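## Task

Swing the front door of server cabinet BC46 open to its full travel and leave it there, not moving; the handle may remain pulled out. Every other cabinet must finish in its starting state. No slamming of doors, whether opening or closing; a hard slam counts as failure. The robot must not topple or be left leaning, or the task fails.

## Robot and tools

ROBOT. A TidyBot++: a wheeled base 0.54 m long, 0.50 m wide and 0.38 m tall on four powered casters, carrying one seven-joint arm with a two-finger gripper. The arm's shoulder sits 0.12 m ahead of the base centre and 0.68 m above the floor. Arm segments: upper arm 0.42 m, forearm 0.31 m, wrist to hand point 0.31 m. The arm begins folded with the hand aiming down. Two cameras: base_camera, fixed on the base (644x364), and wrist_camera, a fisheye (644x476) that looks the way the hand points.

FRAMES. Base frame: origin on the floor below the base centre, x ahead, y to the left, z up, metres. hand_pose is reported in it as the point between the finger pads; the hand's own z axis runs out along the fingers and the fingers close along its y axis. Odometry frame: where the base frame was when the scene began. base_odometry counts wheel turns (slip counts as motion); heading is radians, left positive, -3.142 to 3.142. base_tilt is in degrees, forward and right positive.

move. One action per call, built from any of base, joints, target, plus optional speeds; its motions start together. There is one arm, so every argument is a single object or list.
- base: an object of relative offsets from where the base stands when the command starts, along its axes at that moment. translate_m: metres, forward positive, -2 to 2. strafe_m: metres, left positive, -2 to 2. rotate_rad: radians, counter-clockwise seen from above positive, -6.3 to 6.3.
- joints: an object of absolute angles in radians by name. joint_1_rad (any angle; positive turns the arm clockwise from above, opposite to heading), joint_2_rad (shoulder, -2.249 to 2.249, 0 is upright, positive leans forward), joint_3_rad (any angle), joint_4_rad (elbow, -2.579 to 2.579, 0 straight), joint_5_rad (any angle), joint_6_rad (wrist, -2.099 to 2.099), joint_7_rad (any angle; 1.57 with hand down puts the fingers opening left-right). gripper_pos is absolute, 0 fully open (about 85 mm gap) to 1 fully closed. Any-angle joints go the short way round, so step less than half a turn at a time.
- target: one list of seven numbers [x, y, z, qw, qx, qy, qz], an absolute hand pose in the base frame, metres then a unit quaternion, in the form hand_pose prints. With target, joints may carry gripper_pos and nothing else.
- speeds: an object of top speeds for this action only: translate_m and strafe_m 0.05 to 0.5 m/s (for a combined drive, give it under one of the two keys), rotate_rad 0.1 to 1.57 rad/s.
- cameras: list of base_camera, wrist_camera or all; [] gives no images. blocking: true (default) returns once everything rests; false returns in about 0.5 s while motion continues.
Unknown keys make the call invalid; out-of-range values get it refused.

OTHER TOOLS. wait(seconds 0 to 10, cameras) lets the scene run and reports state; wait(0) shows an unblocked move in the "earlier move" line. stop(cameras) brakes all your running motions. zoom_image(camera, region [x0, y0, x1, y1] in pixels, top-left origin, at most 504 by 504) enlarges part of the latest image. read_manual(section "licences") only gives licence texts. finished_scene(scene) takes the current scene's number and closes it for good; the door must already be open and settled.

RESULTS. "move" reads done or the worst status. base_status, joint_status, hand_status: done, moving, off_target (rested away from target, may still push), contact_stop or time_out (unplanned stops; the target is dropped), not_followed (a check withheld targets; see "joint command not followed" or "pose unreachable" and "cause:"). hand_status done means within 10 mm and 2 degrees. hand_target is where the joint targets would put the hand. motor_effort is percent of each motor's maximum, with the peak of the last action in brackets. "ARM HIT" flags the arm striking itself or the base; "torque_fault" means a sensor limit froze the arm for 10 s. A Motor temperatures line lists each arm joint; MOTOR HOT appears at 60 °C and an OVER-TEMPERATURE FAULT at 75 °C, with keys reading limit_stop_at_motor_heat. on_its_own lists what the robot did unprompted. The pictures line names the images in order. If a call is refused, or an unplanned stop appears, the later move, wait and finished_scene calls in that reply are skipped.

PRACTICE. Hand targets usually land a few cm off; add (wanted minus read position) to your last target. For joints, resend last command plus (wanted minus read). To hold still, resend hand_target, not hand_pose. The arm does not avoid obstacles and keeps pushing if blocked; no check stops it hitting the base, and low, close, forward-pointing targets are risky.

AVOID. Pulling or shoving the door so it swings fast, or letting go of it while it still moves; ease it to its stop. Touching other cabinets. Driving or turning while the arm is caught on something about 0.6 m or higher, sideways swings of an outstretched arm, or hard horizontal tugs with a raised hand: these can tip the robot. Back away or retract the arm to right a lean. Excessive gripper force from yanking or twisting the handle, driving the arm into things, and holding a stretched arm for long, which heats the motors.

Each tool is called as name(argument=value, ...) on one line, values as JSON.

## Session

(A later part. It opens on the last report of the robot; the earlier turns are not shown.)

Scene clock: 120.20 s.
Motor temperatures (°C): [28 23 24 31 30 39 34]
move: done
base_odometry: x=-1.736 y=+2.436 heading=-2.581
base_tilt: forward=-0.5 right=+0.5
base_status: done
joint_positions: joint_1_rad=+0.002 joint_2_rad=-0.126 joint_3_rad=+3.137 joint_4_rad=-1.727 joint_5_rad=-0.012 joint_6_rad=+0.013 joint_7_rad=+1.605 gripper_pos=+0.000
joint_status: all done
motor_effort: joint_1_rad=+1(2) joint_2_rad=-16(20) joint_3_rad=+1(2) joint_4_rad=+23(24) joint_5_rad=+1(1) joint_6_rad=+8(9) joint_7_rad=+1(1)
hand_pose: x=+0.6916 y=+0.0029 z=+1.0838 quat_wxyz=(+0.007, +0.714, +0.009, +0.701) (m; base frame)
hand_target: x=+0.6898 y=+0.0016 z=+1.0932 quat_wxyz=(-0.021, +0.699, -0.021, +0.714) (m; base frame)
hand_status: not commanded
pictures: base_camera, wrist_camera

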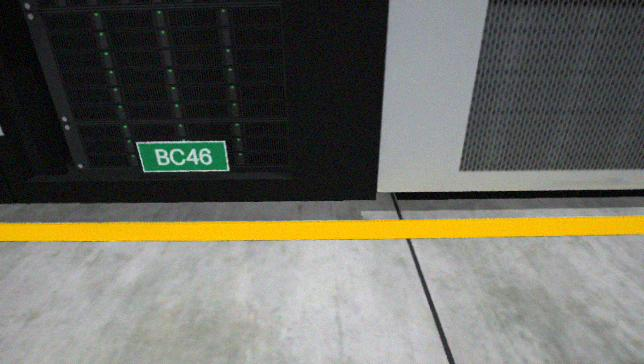

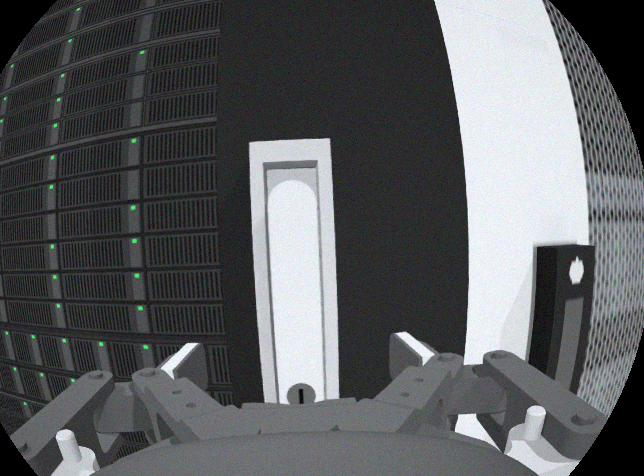

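move(base={"translate_m":0.02}, speeds={"translate_m":0.05}, cameras=[])

move(joints={"gripper_pos":0.7})

zoom_image(camera="wrist_camera", region=[180, 180, 480, 420])

Scene clock: 123.97 s.
Motor temperatures (°C): [28 23 24 31 30 39 34]
move: done
base_odometry: x=-1.753 y=+2.425 heading=-2.581
base_tilt: forward=-0.4 right=+0.5
base_status: done
joint_positions: joint_1_rad=+0.002 joint_2_rad=-0.127 joint_3_rad=+3.137 joint_4_rad=-1.727 joint_5_rad=-0.012 joint_6_rad=+0.013 joint_7_rad=+1.605 gripper_pos=+0.000
joint_status: not commanded
motor_effort: joint_1_rad=+0(2) joint_2_rad=-17(21) joint_3_rad=+1(2) joint_4_rad=+23(24) joint_5_rad=+1(1) joint_6_rad=+9(9) joint_7_rad=+1(1)
hand_pose: x=+0.6910 y=+0.0029 z=+1.0847 quat_wxyz=(+0.007, +0.713, +0.009, +0.701) (m; base frame)
hand_target: x=+0.6898 y=+0.0016 z=+1.0932 quat_wxyz=(-0.021, +0.699, -0.021, +0.714) (m; base frame)
hand_status: not commanded
pictures: none
No camera images: "cameras" was empty.

Scene clock: 124.90 s.
Motor temperatures (°C): [28 23 24 31 30 39 34]
move: off_target
base_odometry: x=-1.753 y=+2.425 heading=-2.581
base_tilt: forward=-0.5 right=+0.5
base_status: not commanded
joint_positions: joint_1_rad=+0.002 joint_2_rad=-0.145 joint_3_rad=+3.140 joint_4_rad=-1.737 joint_5_rad=-0.012 joint_6_rad=+0.013 joint_7_rad=+1.604 gripper_pos=+0.622
joint_status: gripper_pos off_target (ended at +0.622, target +0.700)
motor_effort: joint_1_rad=+4(6) joint_2_rad=-13(17) joint_3_rad=+4(6) joint_4_rad=+24(27) joint_5_rad=+1(1) joint_6_rad=+10(12) joint_7_rad=+1(1)
hand_pose: x=+0.6836 y=+0.0010 z=+1.0894 quat_wxyz=(+0.008, +0.710, +0.007, +0.704) (m; base frame)
hand_target: x=+0.6898 y=+0.0016 z=+1.0932 quat_wxyz=(-0.021, +0.699, -0.021, +0.714) (m; base frame)
hand_status: not commanded
pictures: base_camera, wrist_camera

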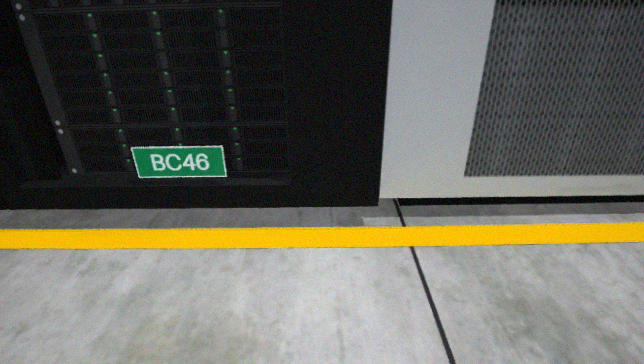

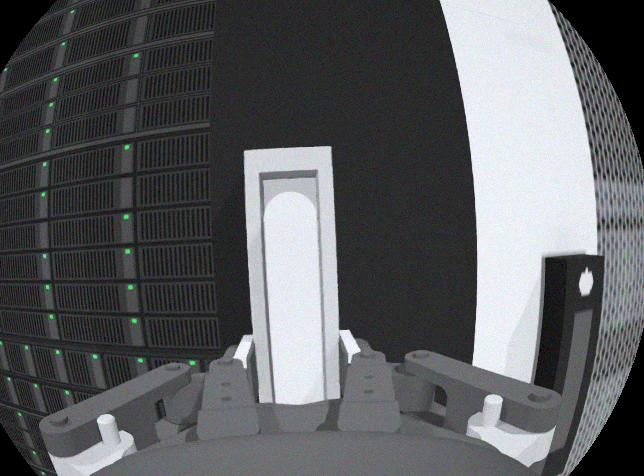

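Scaled by 1.680.

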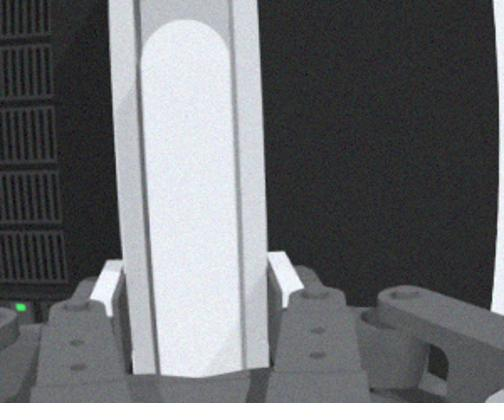

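move(joints={"gripper_pos":0.4}, cameras=[])

move(base={"translate_m":-0.02}, speeds={"translate_m":0.05}, cameras=[])

move(joints={"gripper_pos":0.85})

zoom_image(camera="wrist_camera", region=[180, 180, 480, 420])

Scene clock: 128.53 s.
Motor temperatures (°C): [28 23 24 31 30 39 34]
move: done
base_odometry: x=-1.753 y=+2.425 heading=-2.581
base_tilt: forward=-0.4 right=+0.5
base_status: not commanded
joint_positions: joint_1_rad=+0.002 joint_2_rad=-0.141 joint_3_rad=+3.140 joint_4_rad=-1.737 joint_5_rad=-0.012 joint_6_rad=+0.016 joint_7_rad=+1.604 gripper_pos=+0.400
joint_status: all done
motor_effort: joint_1_rad=+2(2) joint_2_rad=-16(17) joint_3_rad=+1(1) joint_4_rad=+23(24) joint_5_rad=+0(1) joint_6_rad=+9(9) joint_7_rad=+0(1)
hand_pose: x=+0.6854 y=+0.0015 z=+1.0878 quat_wxyz=(+0.008, +0.710, +0.008, +0.704) (m; base frame)
hand_target: x=+0.6898 y=+0.0016 z=+1.0932 quat_wxyz=(-0.021, +0.699, -0.021, +0.714) (m; base frame)
hand_status: not commanded
pictures: none
No camera images: "cameras" was empty.

Scene clock: 129.40 s.
Motor temperatures (°C): [28 23 24 31 30 39 34]
move: done
base_odometry: x=-1.736 y=+2.436 heading=-2.581
base_tilt: forward=-0.5 right=+0.5
base_status: done
joint_positions: joint_1_rad=+0.002 joint_2_rad=-0.138 joint_3_rad=+3.140 joint_4_rad=-1.737 joint_5_rad=-0.012 joint_6_rad=+0.016 joint_7_rad=+1.604 gripper_pos=+0.400
joint_status: not commanded
motor_effort: joint_1_rad=+2(3) joint_2_rad=-16(18) joint_3_rad=+1(2) joint_4_rad=+23(24) joint_5_rad=+0(1) joint_6_rad=+9(9) joint_7_rad=+1(1)
hand_pose: x=+0.6865 y=+0.0015 z=+1.0862 quat_wxyz=(+0.008, +0.711, +0.008, +0.703) (m; base frame)
hand_target: x=+0.6898 y=+0.0016 z=+1.0932 quat_wxyz=(-0.021, +0.699, -0.021, +0.714) (m; base frame)
hand_status: not commanded
pictures: none
No camera images: "cameras" was empty.

Scene clock: 130.20 s.
Motor temperatures (°C): [28 23 24 31 30 39 34]
move: off_target
base_odometry: x=-1.736 y=+2.436 heading=-2.581
base_tilt: forward=-0.5 right=+0.5
base_status: not commanded
joint_positions: joint_1_rad=+0.001 joint_2_rad=-0.143 joint_3_rad=+3.140 joint_4_rad=-1.740 joint_5_rad=-0.012 joint_6_rad=+0.016 joint_7_rad=+1.604 gripper_pos=+0.820
joint_status: gripper_pos off_target (ended at +0.820, target +0.850)
motor_effort: joint_1_rad=+5(8) joint_2_rad=-13(16) joint_3_rad=+5(8) joint_4_rad=+25(26) joint_5_rad=+0(1) joint_6_rad=+10(11) joint_7_rad=+0(1)
hand_pose: x=+0.6845 y=+0.0016 z=+1.0866 quat_wxyz=(+0.008, +0.711, +0.008, +0.703) (m; base frame)
hand_target: x=+0.6898 y=+0.0016 z=+1.0932 quat_wxyz=(-0.021, +0.699, -0.021, +0.714) (m; base frame)
hand_status: not commanded
pictures: base_camera, wrist_camera

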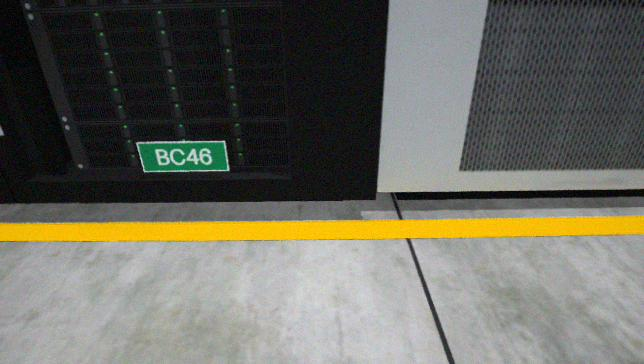

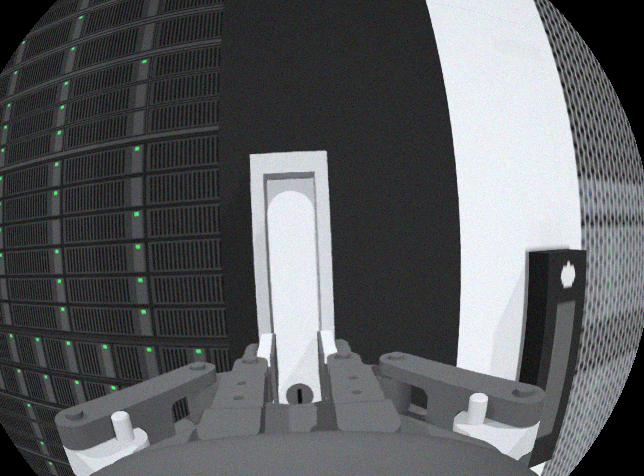

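Scaled by 1.680.

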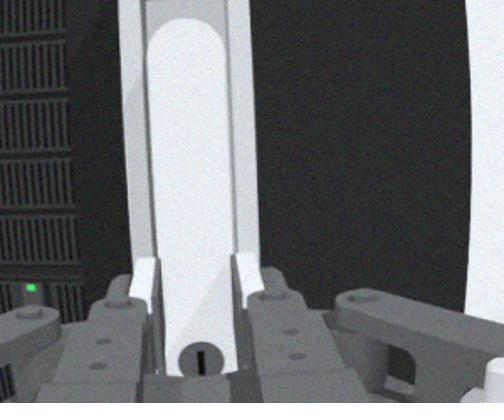

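move(joints={"gripper_pos":1.0}, cameras=[])

move(base={"translate_m":-0.05}, speeds={"translate_m":0.05})

Scene clock: 133.40 s.
Motor temperatures (°C): [28 23 24 31 30 39 34]
move: off_target
base_odometry: x=-1.736 y=+2.436 heading=-2.581
base_tilt: forward=-0.5 right=+0.5
base_status: not commanded
joint_positions: joint_1_rad=+0.001 joint_2_rad=-0.143 joint_3_rad=+3.140 joint_4_rad=-1.740 joint_5_rad=-0.012 joint_6_rad=+0.016 joint_7_rad=+1.604 gripper_pos=+0.820
joint_status: gripper_pos off_target (ended at +0.820, target +1.000)
motor_effort: joint_1_rad=+1(2) joint_2_rad=-14(14) joint_3_rad=+1(1) joint_4_rad=+25(25) joint_5_rad=+0(1) joint_6_rad=+10(11) joint_7_rad=+1(1)
hand_pose: x=+0.6845 y=+0.0021 z=+1.0866 quat_wxyz=(+0.007, +0.711, +0.008, +0.703) (m; base frame)
hand_target: x=+0.6898 y=+0.0016 z=+1.0932 quat_wxyz=(-0.021, +0.699, -0.021, +0.714) (m; base frame)
hand_status: not commanded
pictures: none
No camera images: "cameras" was empty.

Scene clock: 134.87 s.
Motor temperatures (°C): [28 23 24 31 30 39 34]
move: done
base_odometry: x=-1.693 y=+2.463 heading=-2.581
base_tilt: forward=-0.5 right=+0.5
base_status: done
joint_positions: joint_1_rad=-0.001 joint_2_rad=-0.118 joint_3_rad=+3.138 joint_4_rad=-1.715 joint_5_rad=-0.012 joint_6_rad=+0.042 joint_7_rad=+1.604 gripper_pos=+0.830
joint_status: not commanded
motor_effort: joint_1_rad=+4(6) joint_2_rad=-19(22) joint_3_rad=+3(5) joint_4_rad=+18(24) joint_5_rad=+1(1) joint_6_rad=+6(9) joint_7_rad=+1(1)
hand_pose: x=+0.6951 y=+0.0042 z=+1.0962 quat_wxyz=(+0.006, +0.701, +0.009, +0.713) (m; base frame)
hand_target: x=+0.6898 y=+0.0016 z=+1.0932 quat_wxyz=(-0.021, +0.699, -0.021, +0.714) (m; base frame)
hand_status: not commanded
pictures: base_camera, wrist_camera

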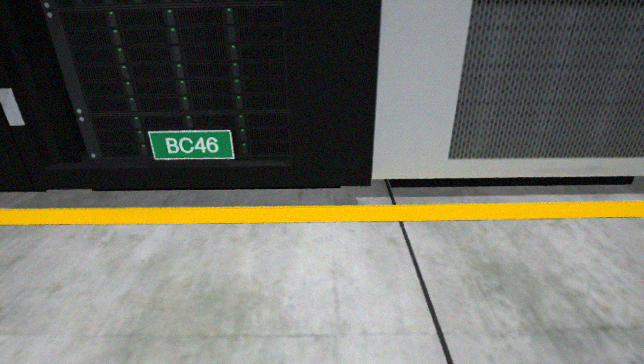

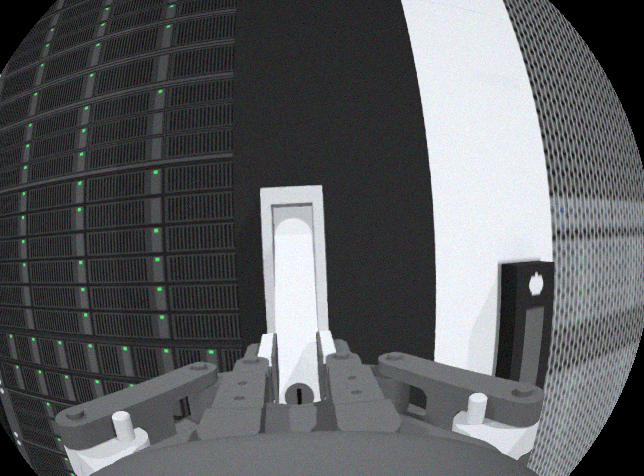

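move(base={"strafe_m":0.03}, speeds={"strafe_m":0.05}, joints={"joint_7_rad":1.17,"joint_4_rad":-1.72,"joint_6_rad":0.04})

move(base={"strafe_m":0.025}, speeds={"strafe_m":0.05}, joints={"joint_7_rad":0.77,"joint_4_rad":-1.68,"joint_6_rad":0.0})

Scene clock: 141.60 s.
Motor temperatures (°C): [28 23 24 31 30 39 34]
move: done
base_odometry: x=-1.677 y=+2.437 heading=-2.581
base_tilt: forward=-0.5 right=+0.5
base_status: done
joint_positions: joint_1_rad=+0.005 joint_2_rad=-0.123 joint_3_rad=+3.143 joint_4_rad=-1.715 joint_5_rad=-0.012 joint_6_rad=+0.042 joint_7_rad=+1.224 gripper_pos=+0.999
joint_status: all done
on_its_own: gripper_pos moved +0.169 to your old target +1.000
motor_effort: joint_1_rad=+1(6) joint_2_rad=-17(19) joint_3_rad=+0(6) joint_4_rad=+23(24) joint_5_rad=+1(2) joint_6_rad=+9(10) joint_7_rad=+1(2)
hand_pose: x=+0.6928 y=-0.0026 z=+1.0995 quat_wxyz=(-0.125, +0.688, -0.127, +0.704) (m; base frame)
hand_target: x=+0.6900 y=+0.0018 z=+1.0994 quat_wxyz=(-0.156, +0.683, -0.153, +0.697) (m; base frame)
hand_status: not commanded
pictures: base_camera, wrist_camera

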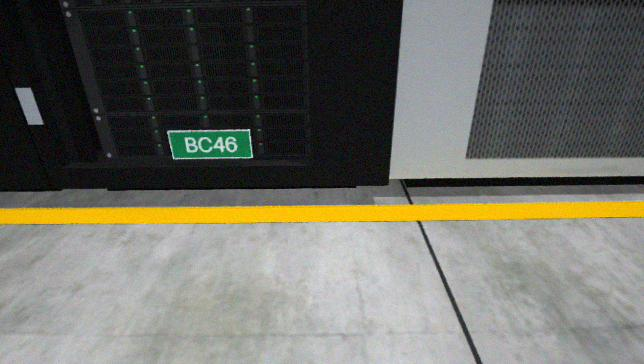

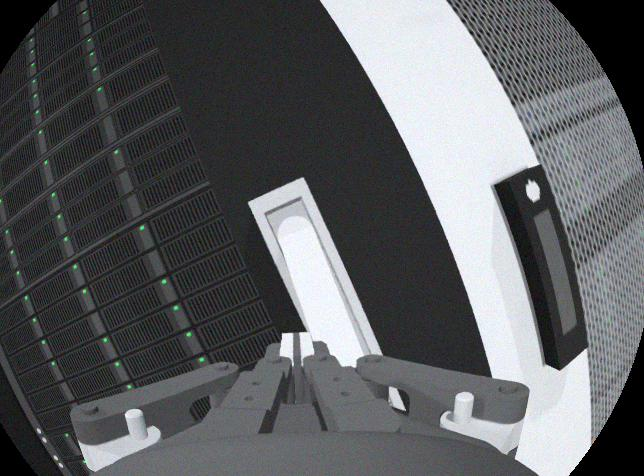

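Scene clock: 142.73 s.
Motor temperatures (°C): [28 23 24 31 30 39 34]
move: done
base_odometry: x=-1.664 y=+2.416 heading=-2.581
base_tilt: forward=-0.5 right=+0.5
base_status: done
joint_positions: joint_1_rad=+0.005 joint_2_rad=-0.123 joint_3_rad=+3.143 joint_4_rad=-1.688 joint_5_rad=-0.012 joint_6_rad=+0.042 joint_7_rad=+0.825 gripper_pos=+0.999
joint_status: all done
motor_effort: joint_1_rad=+2(3) joint_2_rad=-17(19) joint_3_rad=+1(3) joint_4_rad=+23(24) joint_5_rad=+1(1) joint_6_rad=+9(9) joint_7_rad=+1(1)
hand_pose: x=+0.6925 y=-0.0023 z=+1.1166 quat_wxyz=(-0.266, +0.640, -0.257, +0.674) (m; base frame)
hand_target: x=+0.6900 y=+0.0023 z=+1.1120 quat_wxyz=(-0.292, +0.639, -0.285, +0.652) (m; base frame)
hand_status: not commanded
pictures: base_camera, wrist_camera

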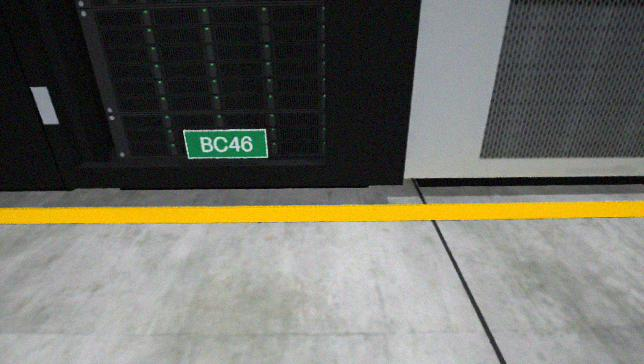

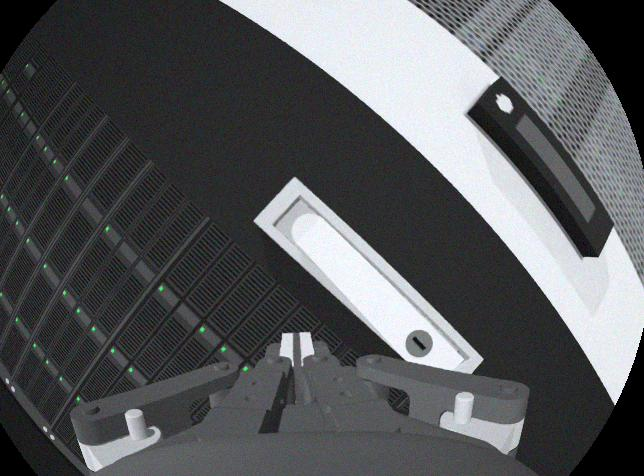

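move(base={"strafe_m":-0.058,"translate_m":-0.04}, joints={"joint_7_rad":1.55,"joint_4_rad":-1.74,"joint_6_rad":0.06,"gripper_pos":0.4})

zoom_image(camera="wrist_camera", region=[180, 180, 480, 420])

Scene clock: 148.13 s.
Motor temperatures (°C): [28 23 24 31 30 39 34]
move: done
base_odometry: x=-1.661 y=+2.487 heading=-2.581
base_tilt: forward=-0.5 right=+0.5
base_status: done
joint_positions: joint_1_rad=+0.005 joint_2_rad=-0.128 joint_3_rad=+3.143 joint_4_rad=-1.725 joint_5_rad=-0.012 joint_6_rad=+0.042 joint_7_rad=+1.500 gripper_pos=+0.400
joint_status: all done
motor_effort: joint_1_rad=+1(3) joint_2_rad=-16(20) joint_3_rad=+1(3) joint_4_rad=+23(24) joint_5_rad=+0(1) joint_6_rad=+9(10) joint_7_rad=+1(1)
hand_pose: x=+0.6906 y=-0.0021 z=+1.0961 quat_wxyz=(-0.027, +0.701, -0.031, +0.712) (m; base frame)
hand_target: x=+0.6898 y=+0.0016 z=+1.0932 quat_wxyz=(-0.021, +0.699, -0.021, +0.714) (m; base frame)
hand_status: not commanded
pictures: base_camera, wrist_camera

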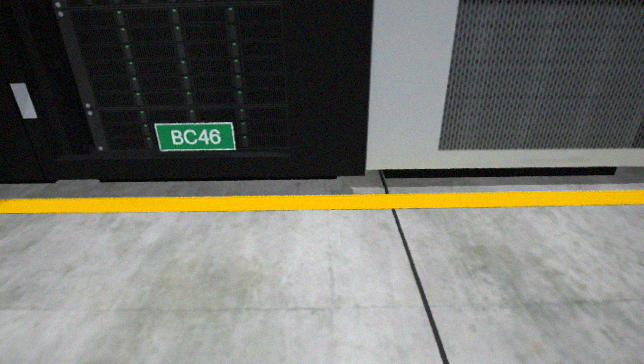

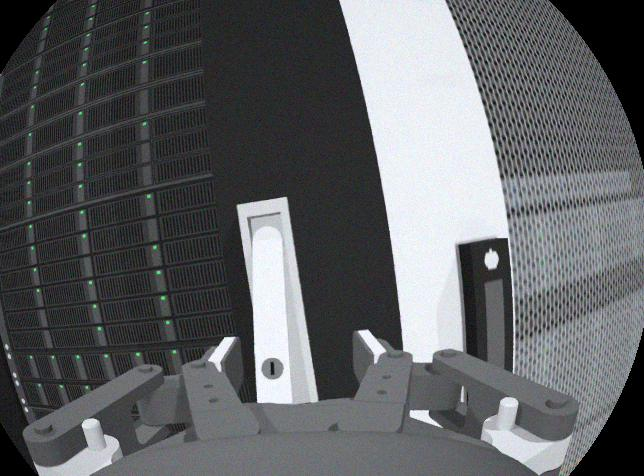

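Scaled by 1.680.

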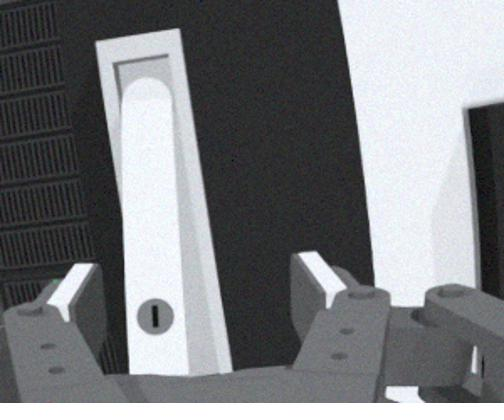

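move(base={"strafe_m":0.009,"translate_m":0.052}, speeds={"translate_m":0.08}, joints={"joint_7_rad":1.64})

zoom_image(camera="wrist_camera", region=[180, 180, 480, 420])

Scene clock: 153.10 s.
Motor temperatures (°C): [28 23 24 31 30 39 34]
move: done
base_odometry: x=-1.700 y=+2.451 heading=-2.581
base_tilt: forward=-0.5 right=+0.5
base_status: done
joint_positions: joint_1_rad=+0.005 joint_2_rad=-0.130 joint_3_rad=+3.143 joint_4_rad=-1.726 joint_5_rad=-0.012 joint_6_rad=+0.042 joint_7_rad=+1.600 gripper_pos=+0.400
joint_status: all done
motor_effort: joint_1_rad=+1(2) joint_2_rad=-16(20) joint_3_rad=+1(1) joint_4_rad=+23(23) joint_5_rad=+0(1) joint_6_rad=+9(9) joint_7_rad=+1(1)
hand_pose: x=+0.6901 y=-0.0021 z=+1.0965 quat_wxyz=(+0.008, +0.701, +0.004, +0.713) (m; base frame)
hand_target: x=+0.6898 y=+0.0016 z=+1.0932 quat_wxyz=(+0.011, +0.700, +0.010, +0.714) (m; base frame)
hand_status: not commanded
pictures: base_camera, wrist_camera

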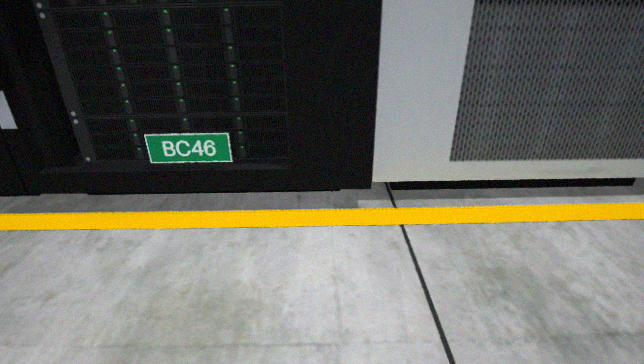

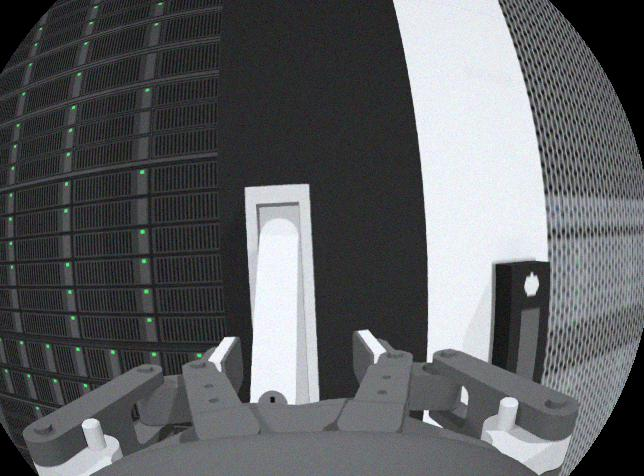

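Scaled by 1.680.

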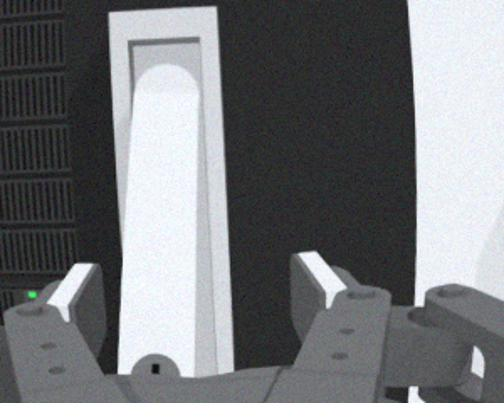

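move(base={"strafe_m":0.011}, speeds={"strafe_m":0.08}, cameras=[])

move(joints={"gripper_pos":1.0})

zoom_image(camera="wrist_camera", region=[180, 180, 480, 420])

Scene clock: 155.70 s.
Motor temperatures (°C): [28 23 24 31 30 39 34]
move: done
base_odometry: x=-1.694 y=+2.442 heading=-2.582
base_tilt: forward=-0.5 right=+0.5
base_status: done
joint_positions: joint_1_rad=+0.004 joint_2_rad=-0.130 joint_3_rad=+3.141 joint_4_rad=-1.726 joint_5_rad=-0.012 joint_6_rad=+0.042 joint_7_rad=+1.600 gripper_pos=+0.400
joint_status: not commanded
motor_effort: joint_1_rad=+1(3) joint_2_rad=-16(19) joint_3_rad=+1(3) joint_4_rad=+23(23) joint_5_rad=+0(1) joint_6_rad=+8(9) joint_7_rad=+0(1)
hand_pose: x=+0.6901 y=-0.0006 z=+1.0965 quat_wxyz=(+0.008, +0.701, +0.005, +0.713) (m; base frame)
hand_target: x=+0.6898 y=+0.0016 z=+1.0932 quat_wxyz=(+0.011, +0.700, +0.010, +0.714) (m; base frame)
hand_status: not commanded
pictures: none
No camera images: "cameras" was empty.

Scene clock: 156.57 s.
Motor temperatures (°C): [28 23 24 31 30 39 34]
move: off_target
base_odometry: x=-1.694 y=+2.442 heading=-2.582
base_tilt: forward=-0.5 right=+0.5
base_status: not commanded
joint_positions: joint_1_rad=+0.003 joint_2_rad=-0.130 joint_3_rad=+3.141 joint_4_rad=-1.726 joint_5_rad=-0.012 joint_6_rad=+0.042 joint_7_rad=+1.600 gripper_pos=+0.817
joint_status: gripper_pos off_target (ended at +0.817, target +1.000)
motor_effort: joint_1_rad=+1(3) joint_2_rad=-16(17) joint_3_rad=+1(2) joint_4_rad=+22(23) joint_5_rad=+3(3) joint_6_rad=+8(9) joint_7_rad=+2(3)
hand_pose: x=+0.6901 y=-0.0004 z=+1.0964 quat_wxyz=(+0.007, +0.701, +0.005, +0.713) (m; base frame)
hand_target: x=+0.6898 y=+0.0016 z=+1.0932 quat_wxyz=(+0.011, +0.700, +0.010, +0.714) (m; base frame)
hand_status: not commanded
pictures: base_camera, wrist_camera

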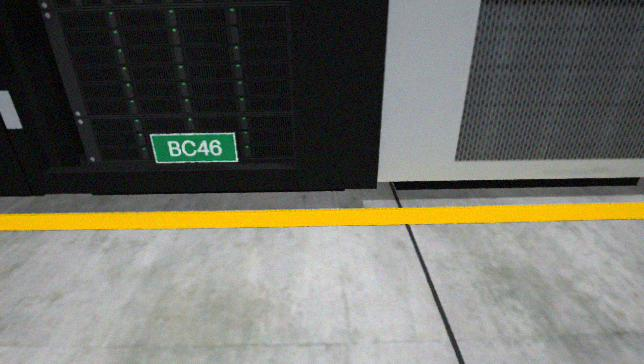

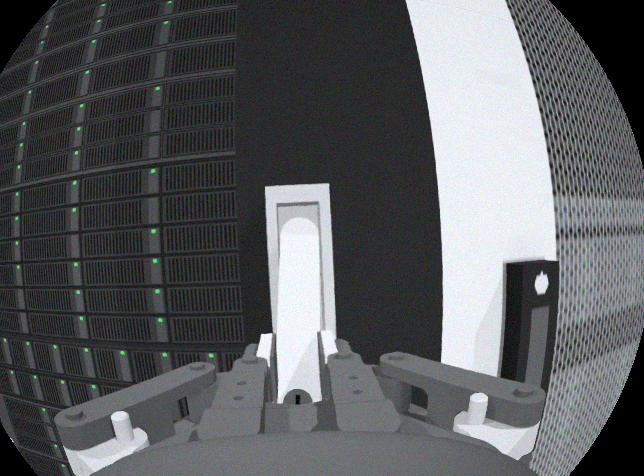

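Scaled by 1.680.

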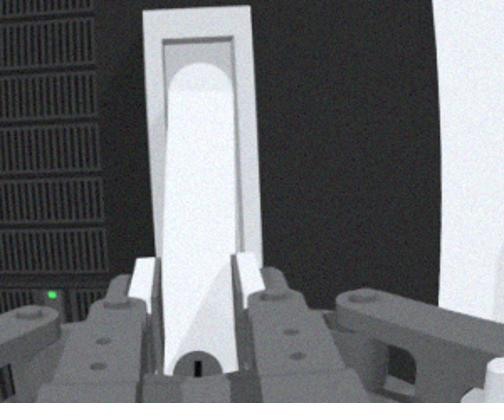

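move(base={"translate_m":-0.006,"strafe_m":0.018}, speeds={"strafe_m":0.05}, joints={"joint_7_rad":1.38})

Scene clock: 159.33 s.
Motor temperatures (°C): [28 23 24 31 30 39 34]
move: done
base_odometry: x=-1.680 y=+2.430 heading=-2.582
base_tilt: forward=-0.4 right=+0.5
base_status: done
joint_positions: joint_1_rad=+0.011 joint_2_rad=-0.125 joint_3_rad=+3.153 joint_4_rad=-1.721 joint_5_rad=-0.012 joint_6_rad=+0.045 joint_7_rad=+1.431 gripper_pos=+0.818
joint_status: all done
motor_effort: joint_1_rad=-1(6) joint_2_rad=-19(21) joint_3_rad=-2(6) joint_4_rad=+18(21) joint_5_rad=-3(4) joint_6_rad=+5(7) joint_7_rad=-3(4)
hand_pose: x=+0.6922 y=-0.0119 z=+1.0973 quat_wxyz=(-0.046, +0.698, -0.061, +0.712) (m; base frame)
hand_target: x=+0.6898 y=+0.0016 z=+1.0932 quat_wxyz=(-0.082, +0.695, -0.081, +0.710) (m; base frame)
hand_status: not commanded
pictures: base_camera, wrist_camera

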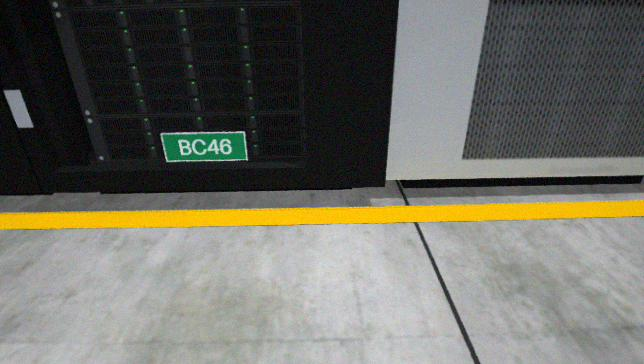

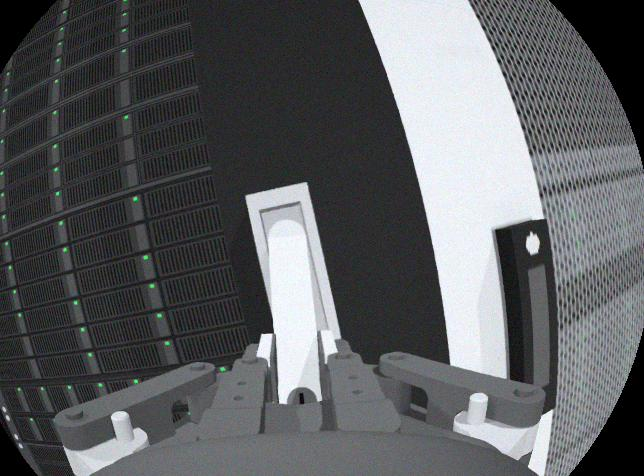

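move(base={"strafe_m":0.014}, speeds={"strafe_m":0.05}, joints={"joint_7_rad":1.1,"joint_4_rad":-1.71,"joint_6_rad":0.03})

Scene clock: 162.77 s.
Motor temperatures (°C): [28 23 24 31 30 39 34]
move: done
base_odometry: x=-1.672 y=+2.418 heading=-2.582
base_tilt: forward=-0.5 right=+0.5
base_status: done
joint_positions: joint_1_rad=+0.012 joint_2_rad=-0.127 joint_3_rad=+3.153 joint_4_rad=-1.717 joint_5_rad=-0.012 joint_6_rad=+0.044 joint_7_rad=+1.165 gripper_pos=+0.818
joint_status: all done
motor_effort: joint_1_rad=+0(7) joint_2_rad=-17(20) joint_3_rad=+0(7) joint_4_rad=+23(25) joint_5_rad=-3(4) joint_6_rad=+9(11) joint_7_rad=-3(4)
hand_pose: x=+0.6913 y=-0.0124 z=+1.1010 quat_wxyz=(-0.141, +0.681, -0.153, +0.702) (m; base frame)
hand_target: x=+0.6900 y=+0.0020 z=+1.1026 quat_wxyz=(-0.181, +0.677, -0.177, +0.691) (m; base frame)
hand_status: not commanded
pictures: base_camera, wrist_camera

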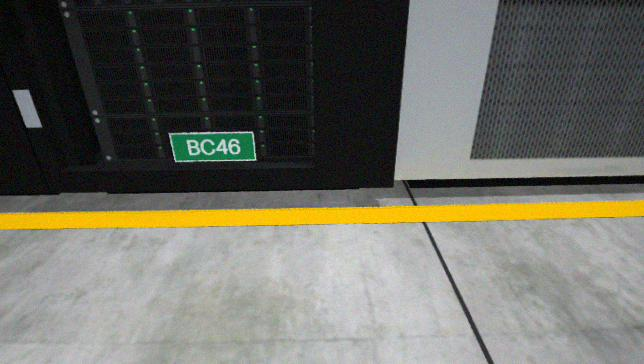

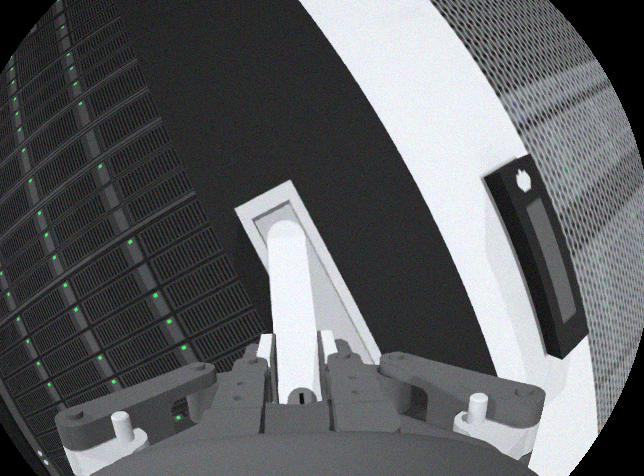

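move(base={"strafe_m":0.022}, speeds={"strafe_m":0.05}, joints={"joint_7_rad":0.72,"joint_4_rad":-1.66,"joint_6_rad":-0.02}, cameras=["wrist_camera"])

move(base={"strafe_m":0.012}, speeds={"strafe_m":0.05}, joints={"joint_7_rad":0.36,"joint_4_rad":-1.59,"joint_6_rad":-0.1}, cameras=["wrist_camera"])

Scene clock: 168.30 s.
Motor temperatures (°C): [28 23 24 31 30 39 34]
move: done
base_odometry: x=-1.661 y=+2.399 heading=-2.582
base_tilt: forward=-0.5 right=+0.5
base_status: done
joint_positions: joint_1_rad=+0.016 joint_2_rad=-0.127 joint_3_rad=+3.156 joint_4_rad=-1.686 joint_5_rad=-0.012 joint_6_rad=+0.019 joint_7_rad=+0.797 gripper_pos=+0.818
joint_status: all done
motor_effort: joint_1_rad=-2(6) joint_2_rad=-18(19) joint_3_rad=-2(5) joint_4_rad=+26(27) joint_5_rad=-3(4) joint_6_rad=+11(12) joint_7_rad=-3(4)
hand_pose: x=+0.6913 y=-0.0168 z=+1.1121 quat_wxyz=(-0.265, +0.639, -0.277, +0.667) (m; base frame)
hand_target: x=+0.6898 y=+0.0026 z=+1.1183 quat_wxyz=(-0.308, +0.632, -0.301, +0.644) (m; base frame)
hand_status: not commanded
pictures: wrist_camera

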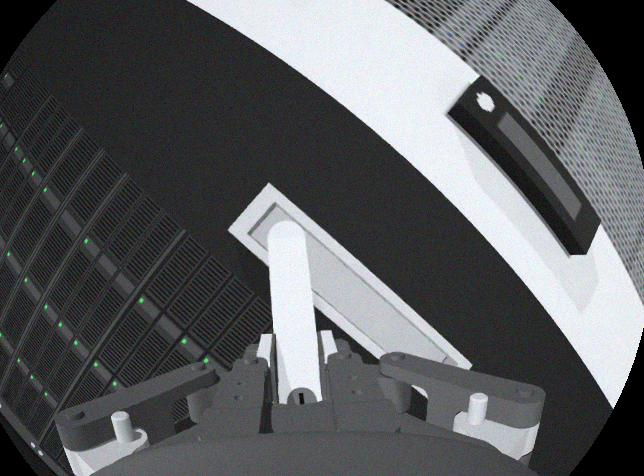

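Scene clock: 169.43 s.
Motor temperatures (°C): [28 23 24 31 30 39 34]
move: done
base_odometry: x=-1.654 y=+2.388 heading=-2.582
base_tilt: forward=-0.5 right=+0.5
base_status: done
joint_positions: joint_1_rad=+0.016 joint_2_rad=-0.127 joint_3_rad=+3.157 joint_4_rad=-1.624 joint_5_rad=-0.012 joint_6_rad=-0.053 joint_7_rad=+0.441 gripper_pos=+0.818
joint_status: all done
motor_effort: joint_1_rad=+0(7) joint_2_rad=-20(21) joint_3_rad=+0(7) joint_4_rad=+27(28) joint_5_rad=-3(3) joint_6_rad=+12(13) joint_7_rad=-3(4)
hand_pose: x=+0.6906 y=-0.0170 z=+1.1284 quat_wxyz=(-0.377, +0.583, -0.388, +0.606) (m; base frame)
hand_target: x=+0.6881 y=+0.0036 z=+1.1372 quat_wxyz=(-0.418, +0.571, -0.410, +0.575) (m; base frame)
hand_status: not commanded
pictures: wrist_camera

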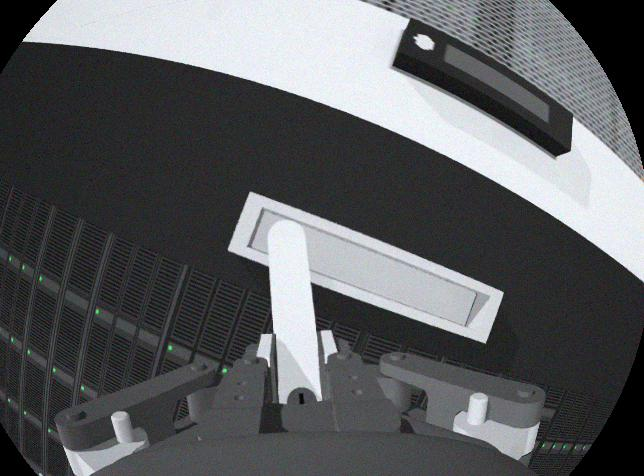

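Last bit.

move(joints={"joint_7_rad":0.06,"joint_4_rad":-1.53,"joint_6_rad":-0.17}, cameras=["wrist_camera"])

move(base={"translate_m":-0.05}, speeds={"translate_m":0.05})

Scene clock: 174.83 s.
Motor temperatures (°C): [28 23 24 31 30 39 34]
move: done
base_odometry: x=-1.654 y=+2.388 heading=-2.582
base_tilt: forward=-0.5 right=+0.5
base_status: not commanded
joint_positions: joint_1_rad=+0.014 joint_2_rad=-0.125 joint_3_rad=+3.152 joint_4_rad=-1.563 joint_5_rad=-0.012 joint_6_rad=-0.120 joint_7_rad=+0.138 gripper_pos=+0.818
joint_status: all done
motor_effort: joint_1_rad=+2(3) joint_2_rad=-20(21) joint_3_rad=+2(2) joint_4_rad=+27(28) joint_5_rad=-3(4) joint_6_rad=+12(12) joint_7_rad=-3(4)
hand_pose: x=+0.6895 y=-0.0123 z=+1.1448 quat_wxyz=(-0.465, +0.522, -0.471, +0.539) (m; base frame)
hand_target: x=+0.6855 y=+0.0044 z=+1.1528 quat_wxyz=(-0.497, +0.507, -0.492, +0.503) (m; base frame)
hand_status: not commanded
pictures: wrist_camera

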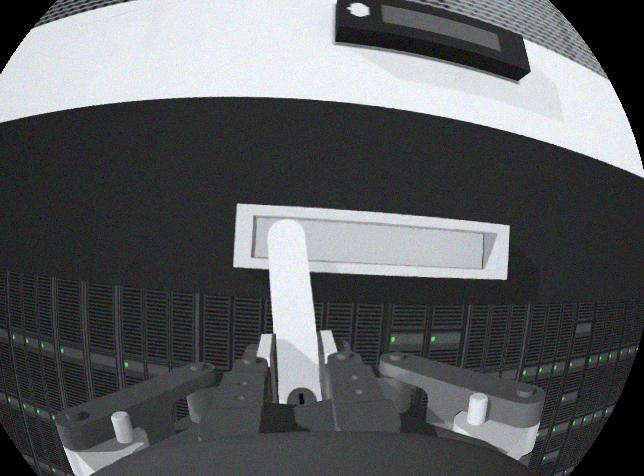

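Scene clock: 176.30 s.
Motor temperatures (°C): [28 23 24 31 30 39 34]
move: done
base_odometry: x=-1.612 y=+2.415 heading=-2.582
base_tilt: forward=-0.5 right=+0.5
base_status: done
joint_positions: joint_1_rad=+0.008 joint_2_rad=-0.120 joint_3_rad=+3.145 joint_4_rad=-1.556 joint_5_rad=-0.012 joint_6_rad=-0.124 joint_7_rad=+0.136 gripper_pos=+0.818
joint_status: not commanded
motor_effort: joint_1_rad=+1(4) joint_2_rad=-20(24) joint_3_rad=+1(3) joint_4_rad=+26(27) joint_5_rad=-2(3) joint_6_rad=+12(13) joint_7_rad=-2(3)
hand_pose: x=+0.6915 y=-0.0049 z=+1.1450 quat_wxyz=(-0.468, +0.525, -0.468, +0.535) (m; base frame)
hand_target: x=+0.6855 y=+0.0044 z=+1.1528 quat_wxyz=(-0.497, +0.507, -0.492, +0.503) (m; base frame)
hand_status: not commanded
pictures: base_camera, wrist_camera

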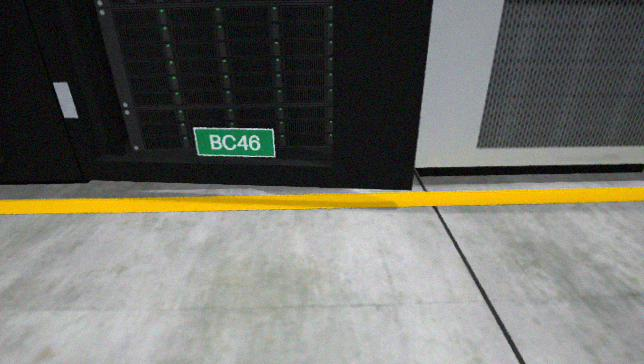

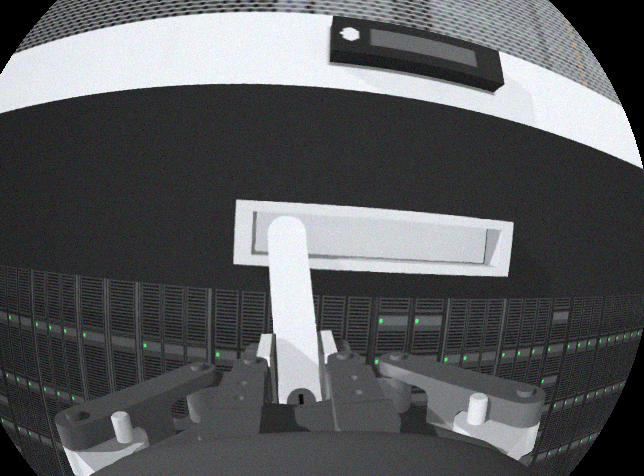

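move(base={"translate_m":-0.042,"strafe_m":0.088,"rotate_rad":-0.11}, speeds={"translate_m":0.1,"rotate_rad":0.12})

move(base={"translate_m":-0.042,"strafe_m":0.088,"rotate_rad":-0.11}, speeds={"translate_m":0.1,"rotate_rad":0.12})

Scene clock: 185.73 s.
Motor temperatures (°C): [28 23 24 31 30 39 34]
move: done
base_odometry: x=-1.529 y=+2.362 heading=-2.693
base_tilt: forward=-0.5 right=+0.5
base_status: done
joint_positions: joint_1_rad=+0.005 joint_2_rad=-0.118 joint_3_rad=+3.143 joint_4_rad=-1.553 joint_5_rad=-0.012 joint_6_rad=-0.127 joint_7_rad=+0.136 gripper_pos=+0.818
joint_status: not commanded
motor_effort: joint_1_rad=+0(5) joint_2_rad=-20(23) joint_3_rad=+1(5) joint_4_rad=+26(28) joint_5_rad=-2(3) joint_6_rad=+12(13) joint_7_rad=-2(2)
hand_pose: x=+0.6921 y=-0.0021 z=+1.1451 quat_wxyz=(-0.469, +0.526, -0.467, +0.534) (m; base frame)
hand_target: x=+0.6855 y=+0.0044 z=+1.1528 quat_wxyz=(-0.497, +0.507, -0.492, +0.503) (m; base frame)
hand_status: not commanded
pictures: base_camera, wrist_camera

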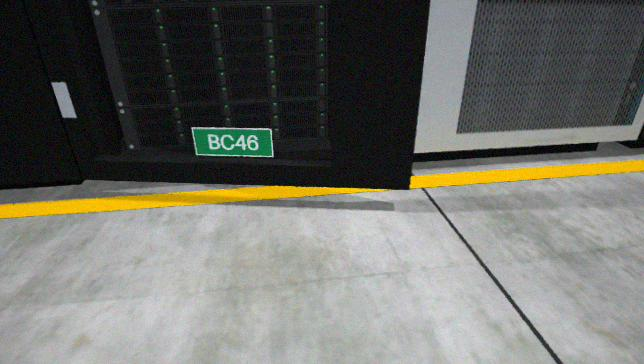

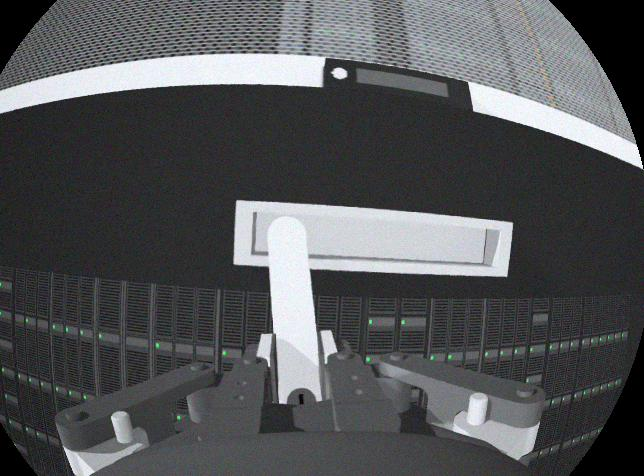

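Scene clock: 187.27 s.
Motor temperatures (°C): [28 23 24 31 30 39 34]
move: done
base_odometry: x=-1.453 y=+2.301 heading=-2.804
base_tilt: forward=-0.5 right=+0.5
base_status: done
joint_positions: joint_1_rad=+0.002 joint_2_rad=-0.116 joint_3_rad=+3.139 joint_4_rad=-1.549 joint_5_rad=-0.012 joint_6_rad=-0.130 joint_7_rad=+0.135 gripper_pos=+0.818
joint_status: not commanded
motor_effort: joint_1_rad=+0(6) joint_2_rad=-20(23) joint_3_rad=+0(6) joint_4_rad=+26(28) joint_5_rad=-3(3) joint_6_rad=+12(13) joint_7_rad=-2(2)
hand_pose: x=+0.6927 y=+0.0020 z=+1.1452 quat_wxyz=(-0.470, +0.528, -0.466, +0.532) (m; base frame)
hand_target: x=+0.6855 y=+0.0044 z=+1.1528 quat_wxyz=(-0.497, +0.507, -0.492, +0.503) (m; base frame)
hand_status: not commanded
pictures: base_camera, wrist_camera

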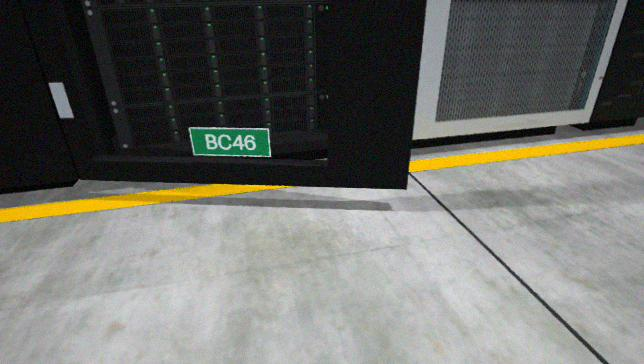

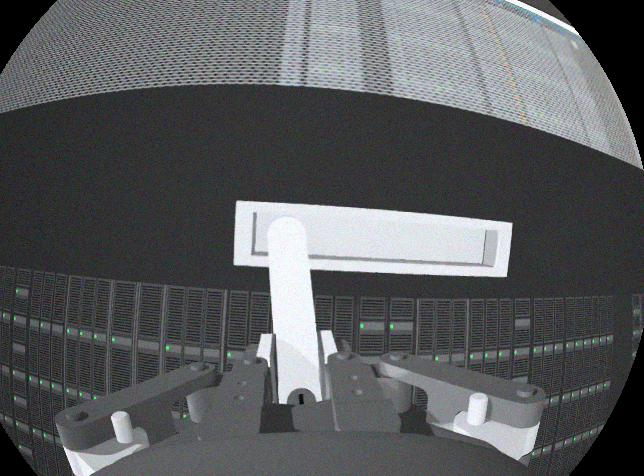

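move(base={"translate_m":-0.100,"strafe_m":0.257,"rotate_rad":-0.3}, speeds={"translate_m":0.12,"rotate_rad":0.13})

move(base={"translate_m":-0.100,"strafe_m":0.257,"rotate_rad":-0.3}, speeds={"translate_m":0.12,"rotate_rad":0.13})

Scene clock: 193.43 s.
Motor temperatures (°C): [28 23 24 31 30 39 34]
move: done
base_odometry: x=-1.274 y=+2.092 heading=-3.104
base_tilt: forward=-0.5 right=+0.5
base_status: done
joint_positions: joint_1_rad=-0.003 joint_2_rad=-0.118 joint_3_rad=+3.133 joint_4_rad=-1.548 joint_5_rad=-0.012 joint_6_rad=-0.135 joint_7_rad=+0.135 gripper_pos=+0.818
joint_status: not commanded
motor_effort: joint_1_rad=-1(9) joint_2_rad=-20(23) joint_3_rad=-1(8) joint_4_rad=+27(28) joint_5_rad=-2(3) joint_6_rad=+12(14) joint_7_rad=-2(2)
hand_pose: x=+0.6921 y=+0.0091 z=+1.1453 quat_wxyz=(-0.473, +0.532, -0.463, +0.528) (m; base frame)
hand_target: x=+0.6855 y=+0.0044 z=+1.1528 quat_wxyz=(-0.497, +0.507, -0.492, +0.503) (m; base frame)
hand_status: not commanded
pictures: base_camera, wrist_camera

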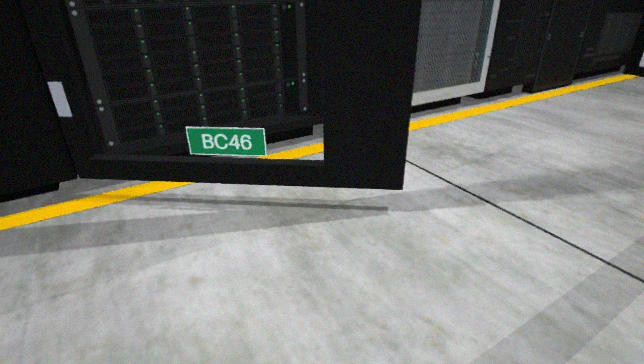

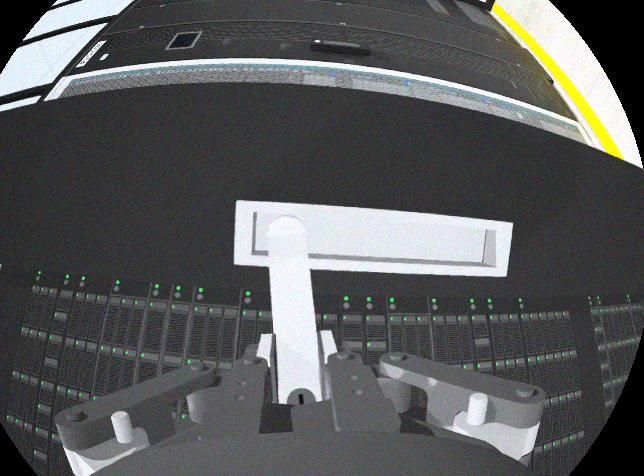

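Scene clock: 196.33 s.
Motor temperatures (°C): [28 23 24 31 30 39 34]
move: done
base_odometry: x=-1.164 y=+1.839 heading=+2.878
base_tilt: forward=-0.5 right=+0.5
base_status: done
joint_positions: joint_1_rad=-0.009 joint_2_rad=-0.118 joint_3_rad=+3.126 joint_4_rad=-1.547 joint_5_rad=-0.012 joint_6_rad=-0.137 joint_7_rad=+0.134 gripper_pos=+0.818
joint_status: not commanded
motor_effort: joint_1_rad=+3(11) joint_2_rad=-20(23) joint_3_rad=+2(11) joint_4_rad=+26(28) joint_5_rad=-2(3) joint_6_rad=+11(13) joint_7_rad=-2(2)
hand_pose: x=+0.6916 y=+0.0168 z=+1.1455 quat_wxyz=(-0.476, +0.535, -0.460, +0.525) (m; base frame)
hand_target: x=+0.6855 y=+0.0044 z=+1.1528 quat_wxyz=(-0.497, +0.507, -0.492, +0.503) (m; base frame)
hand_status: not commanded
pictures: base_camera, wrist_camera

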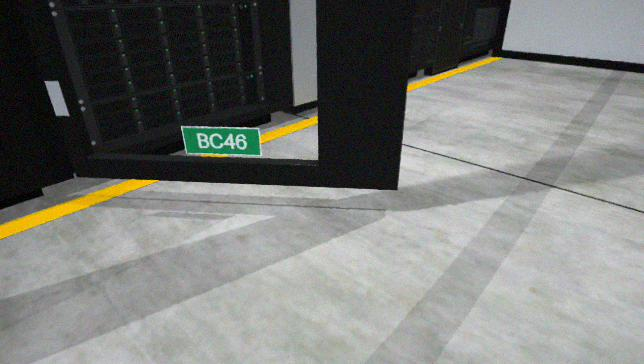

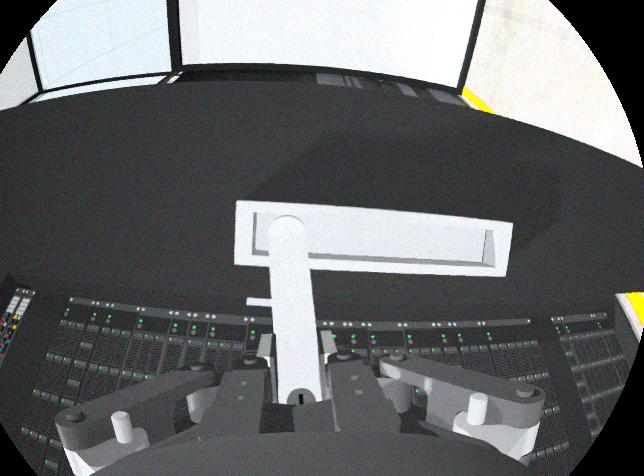

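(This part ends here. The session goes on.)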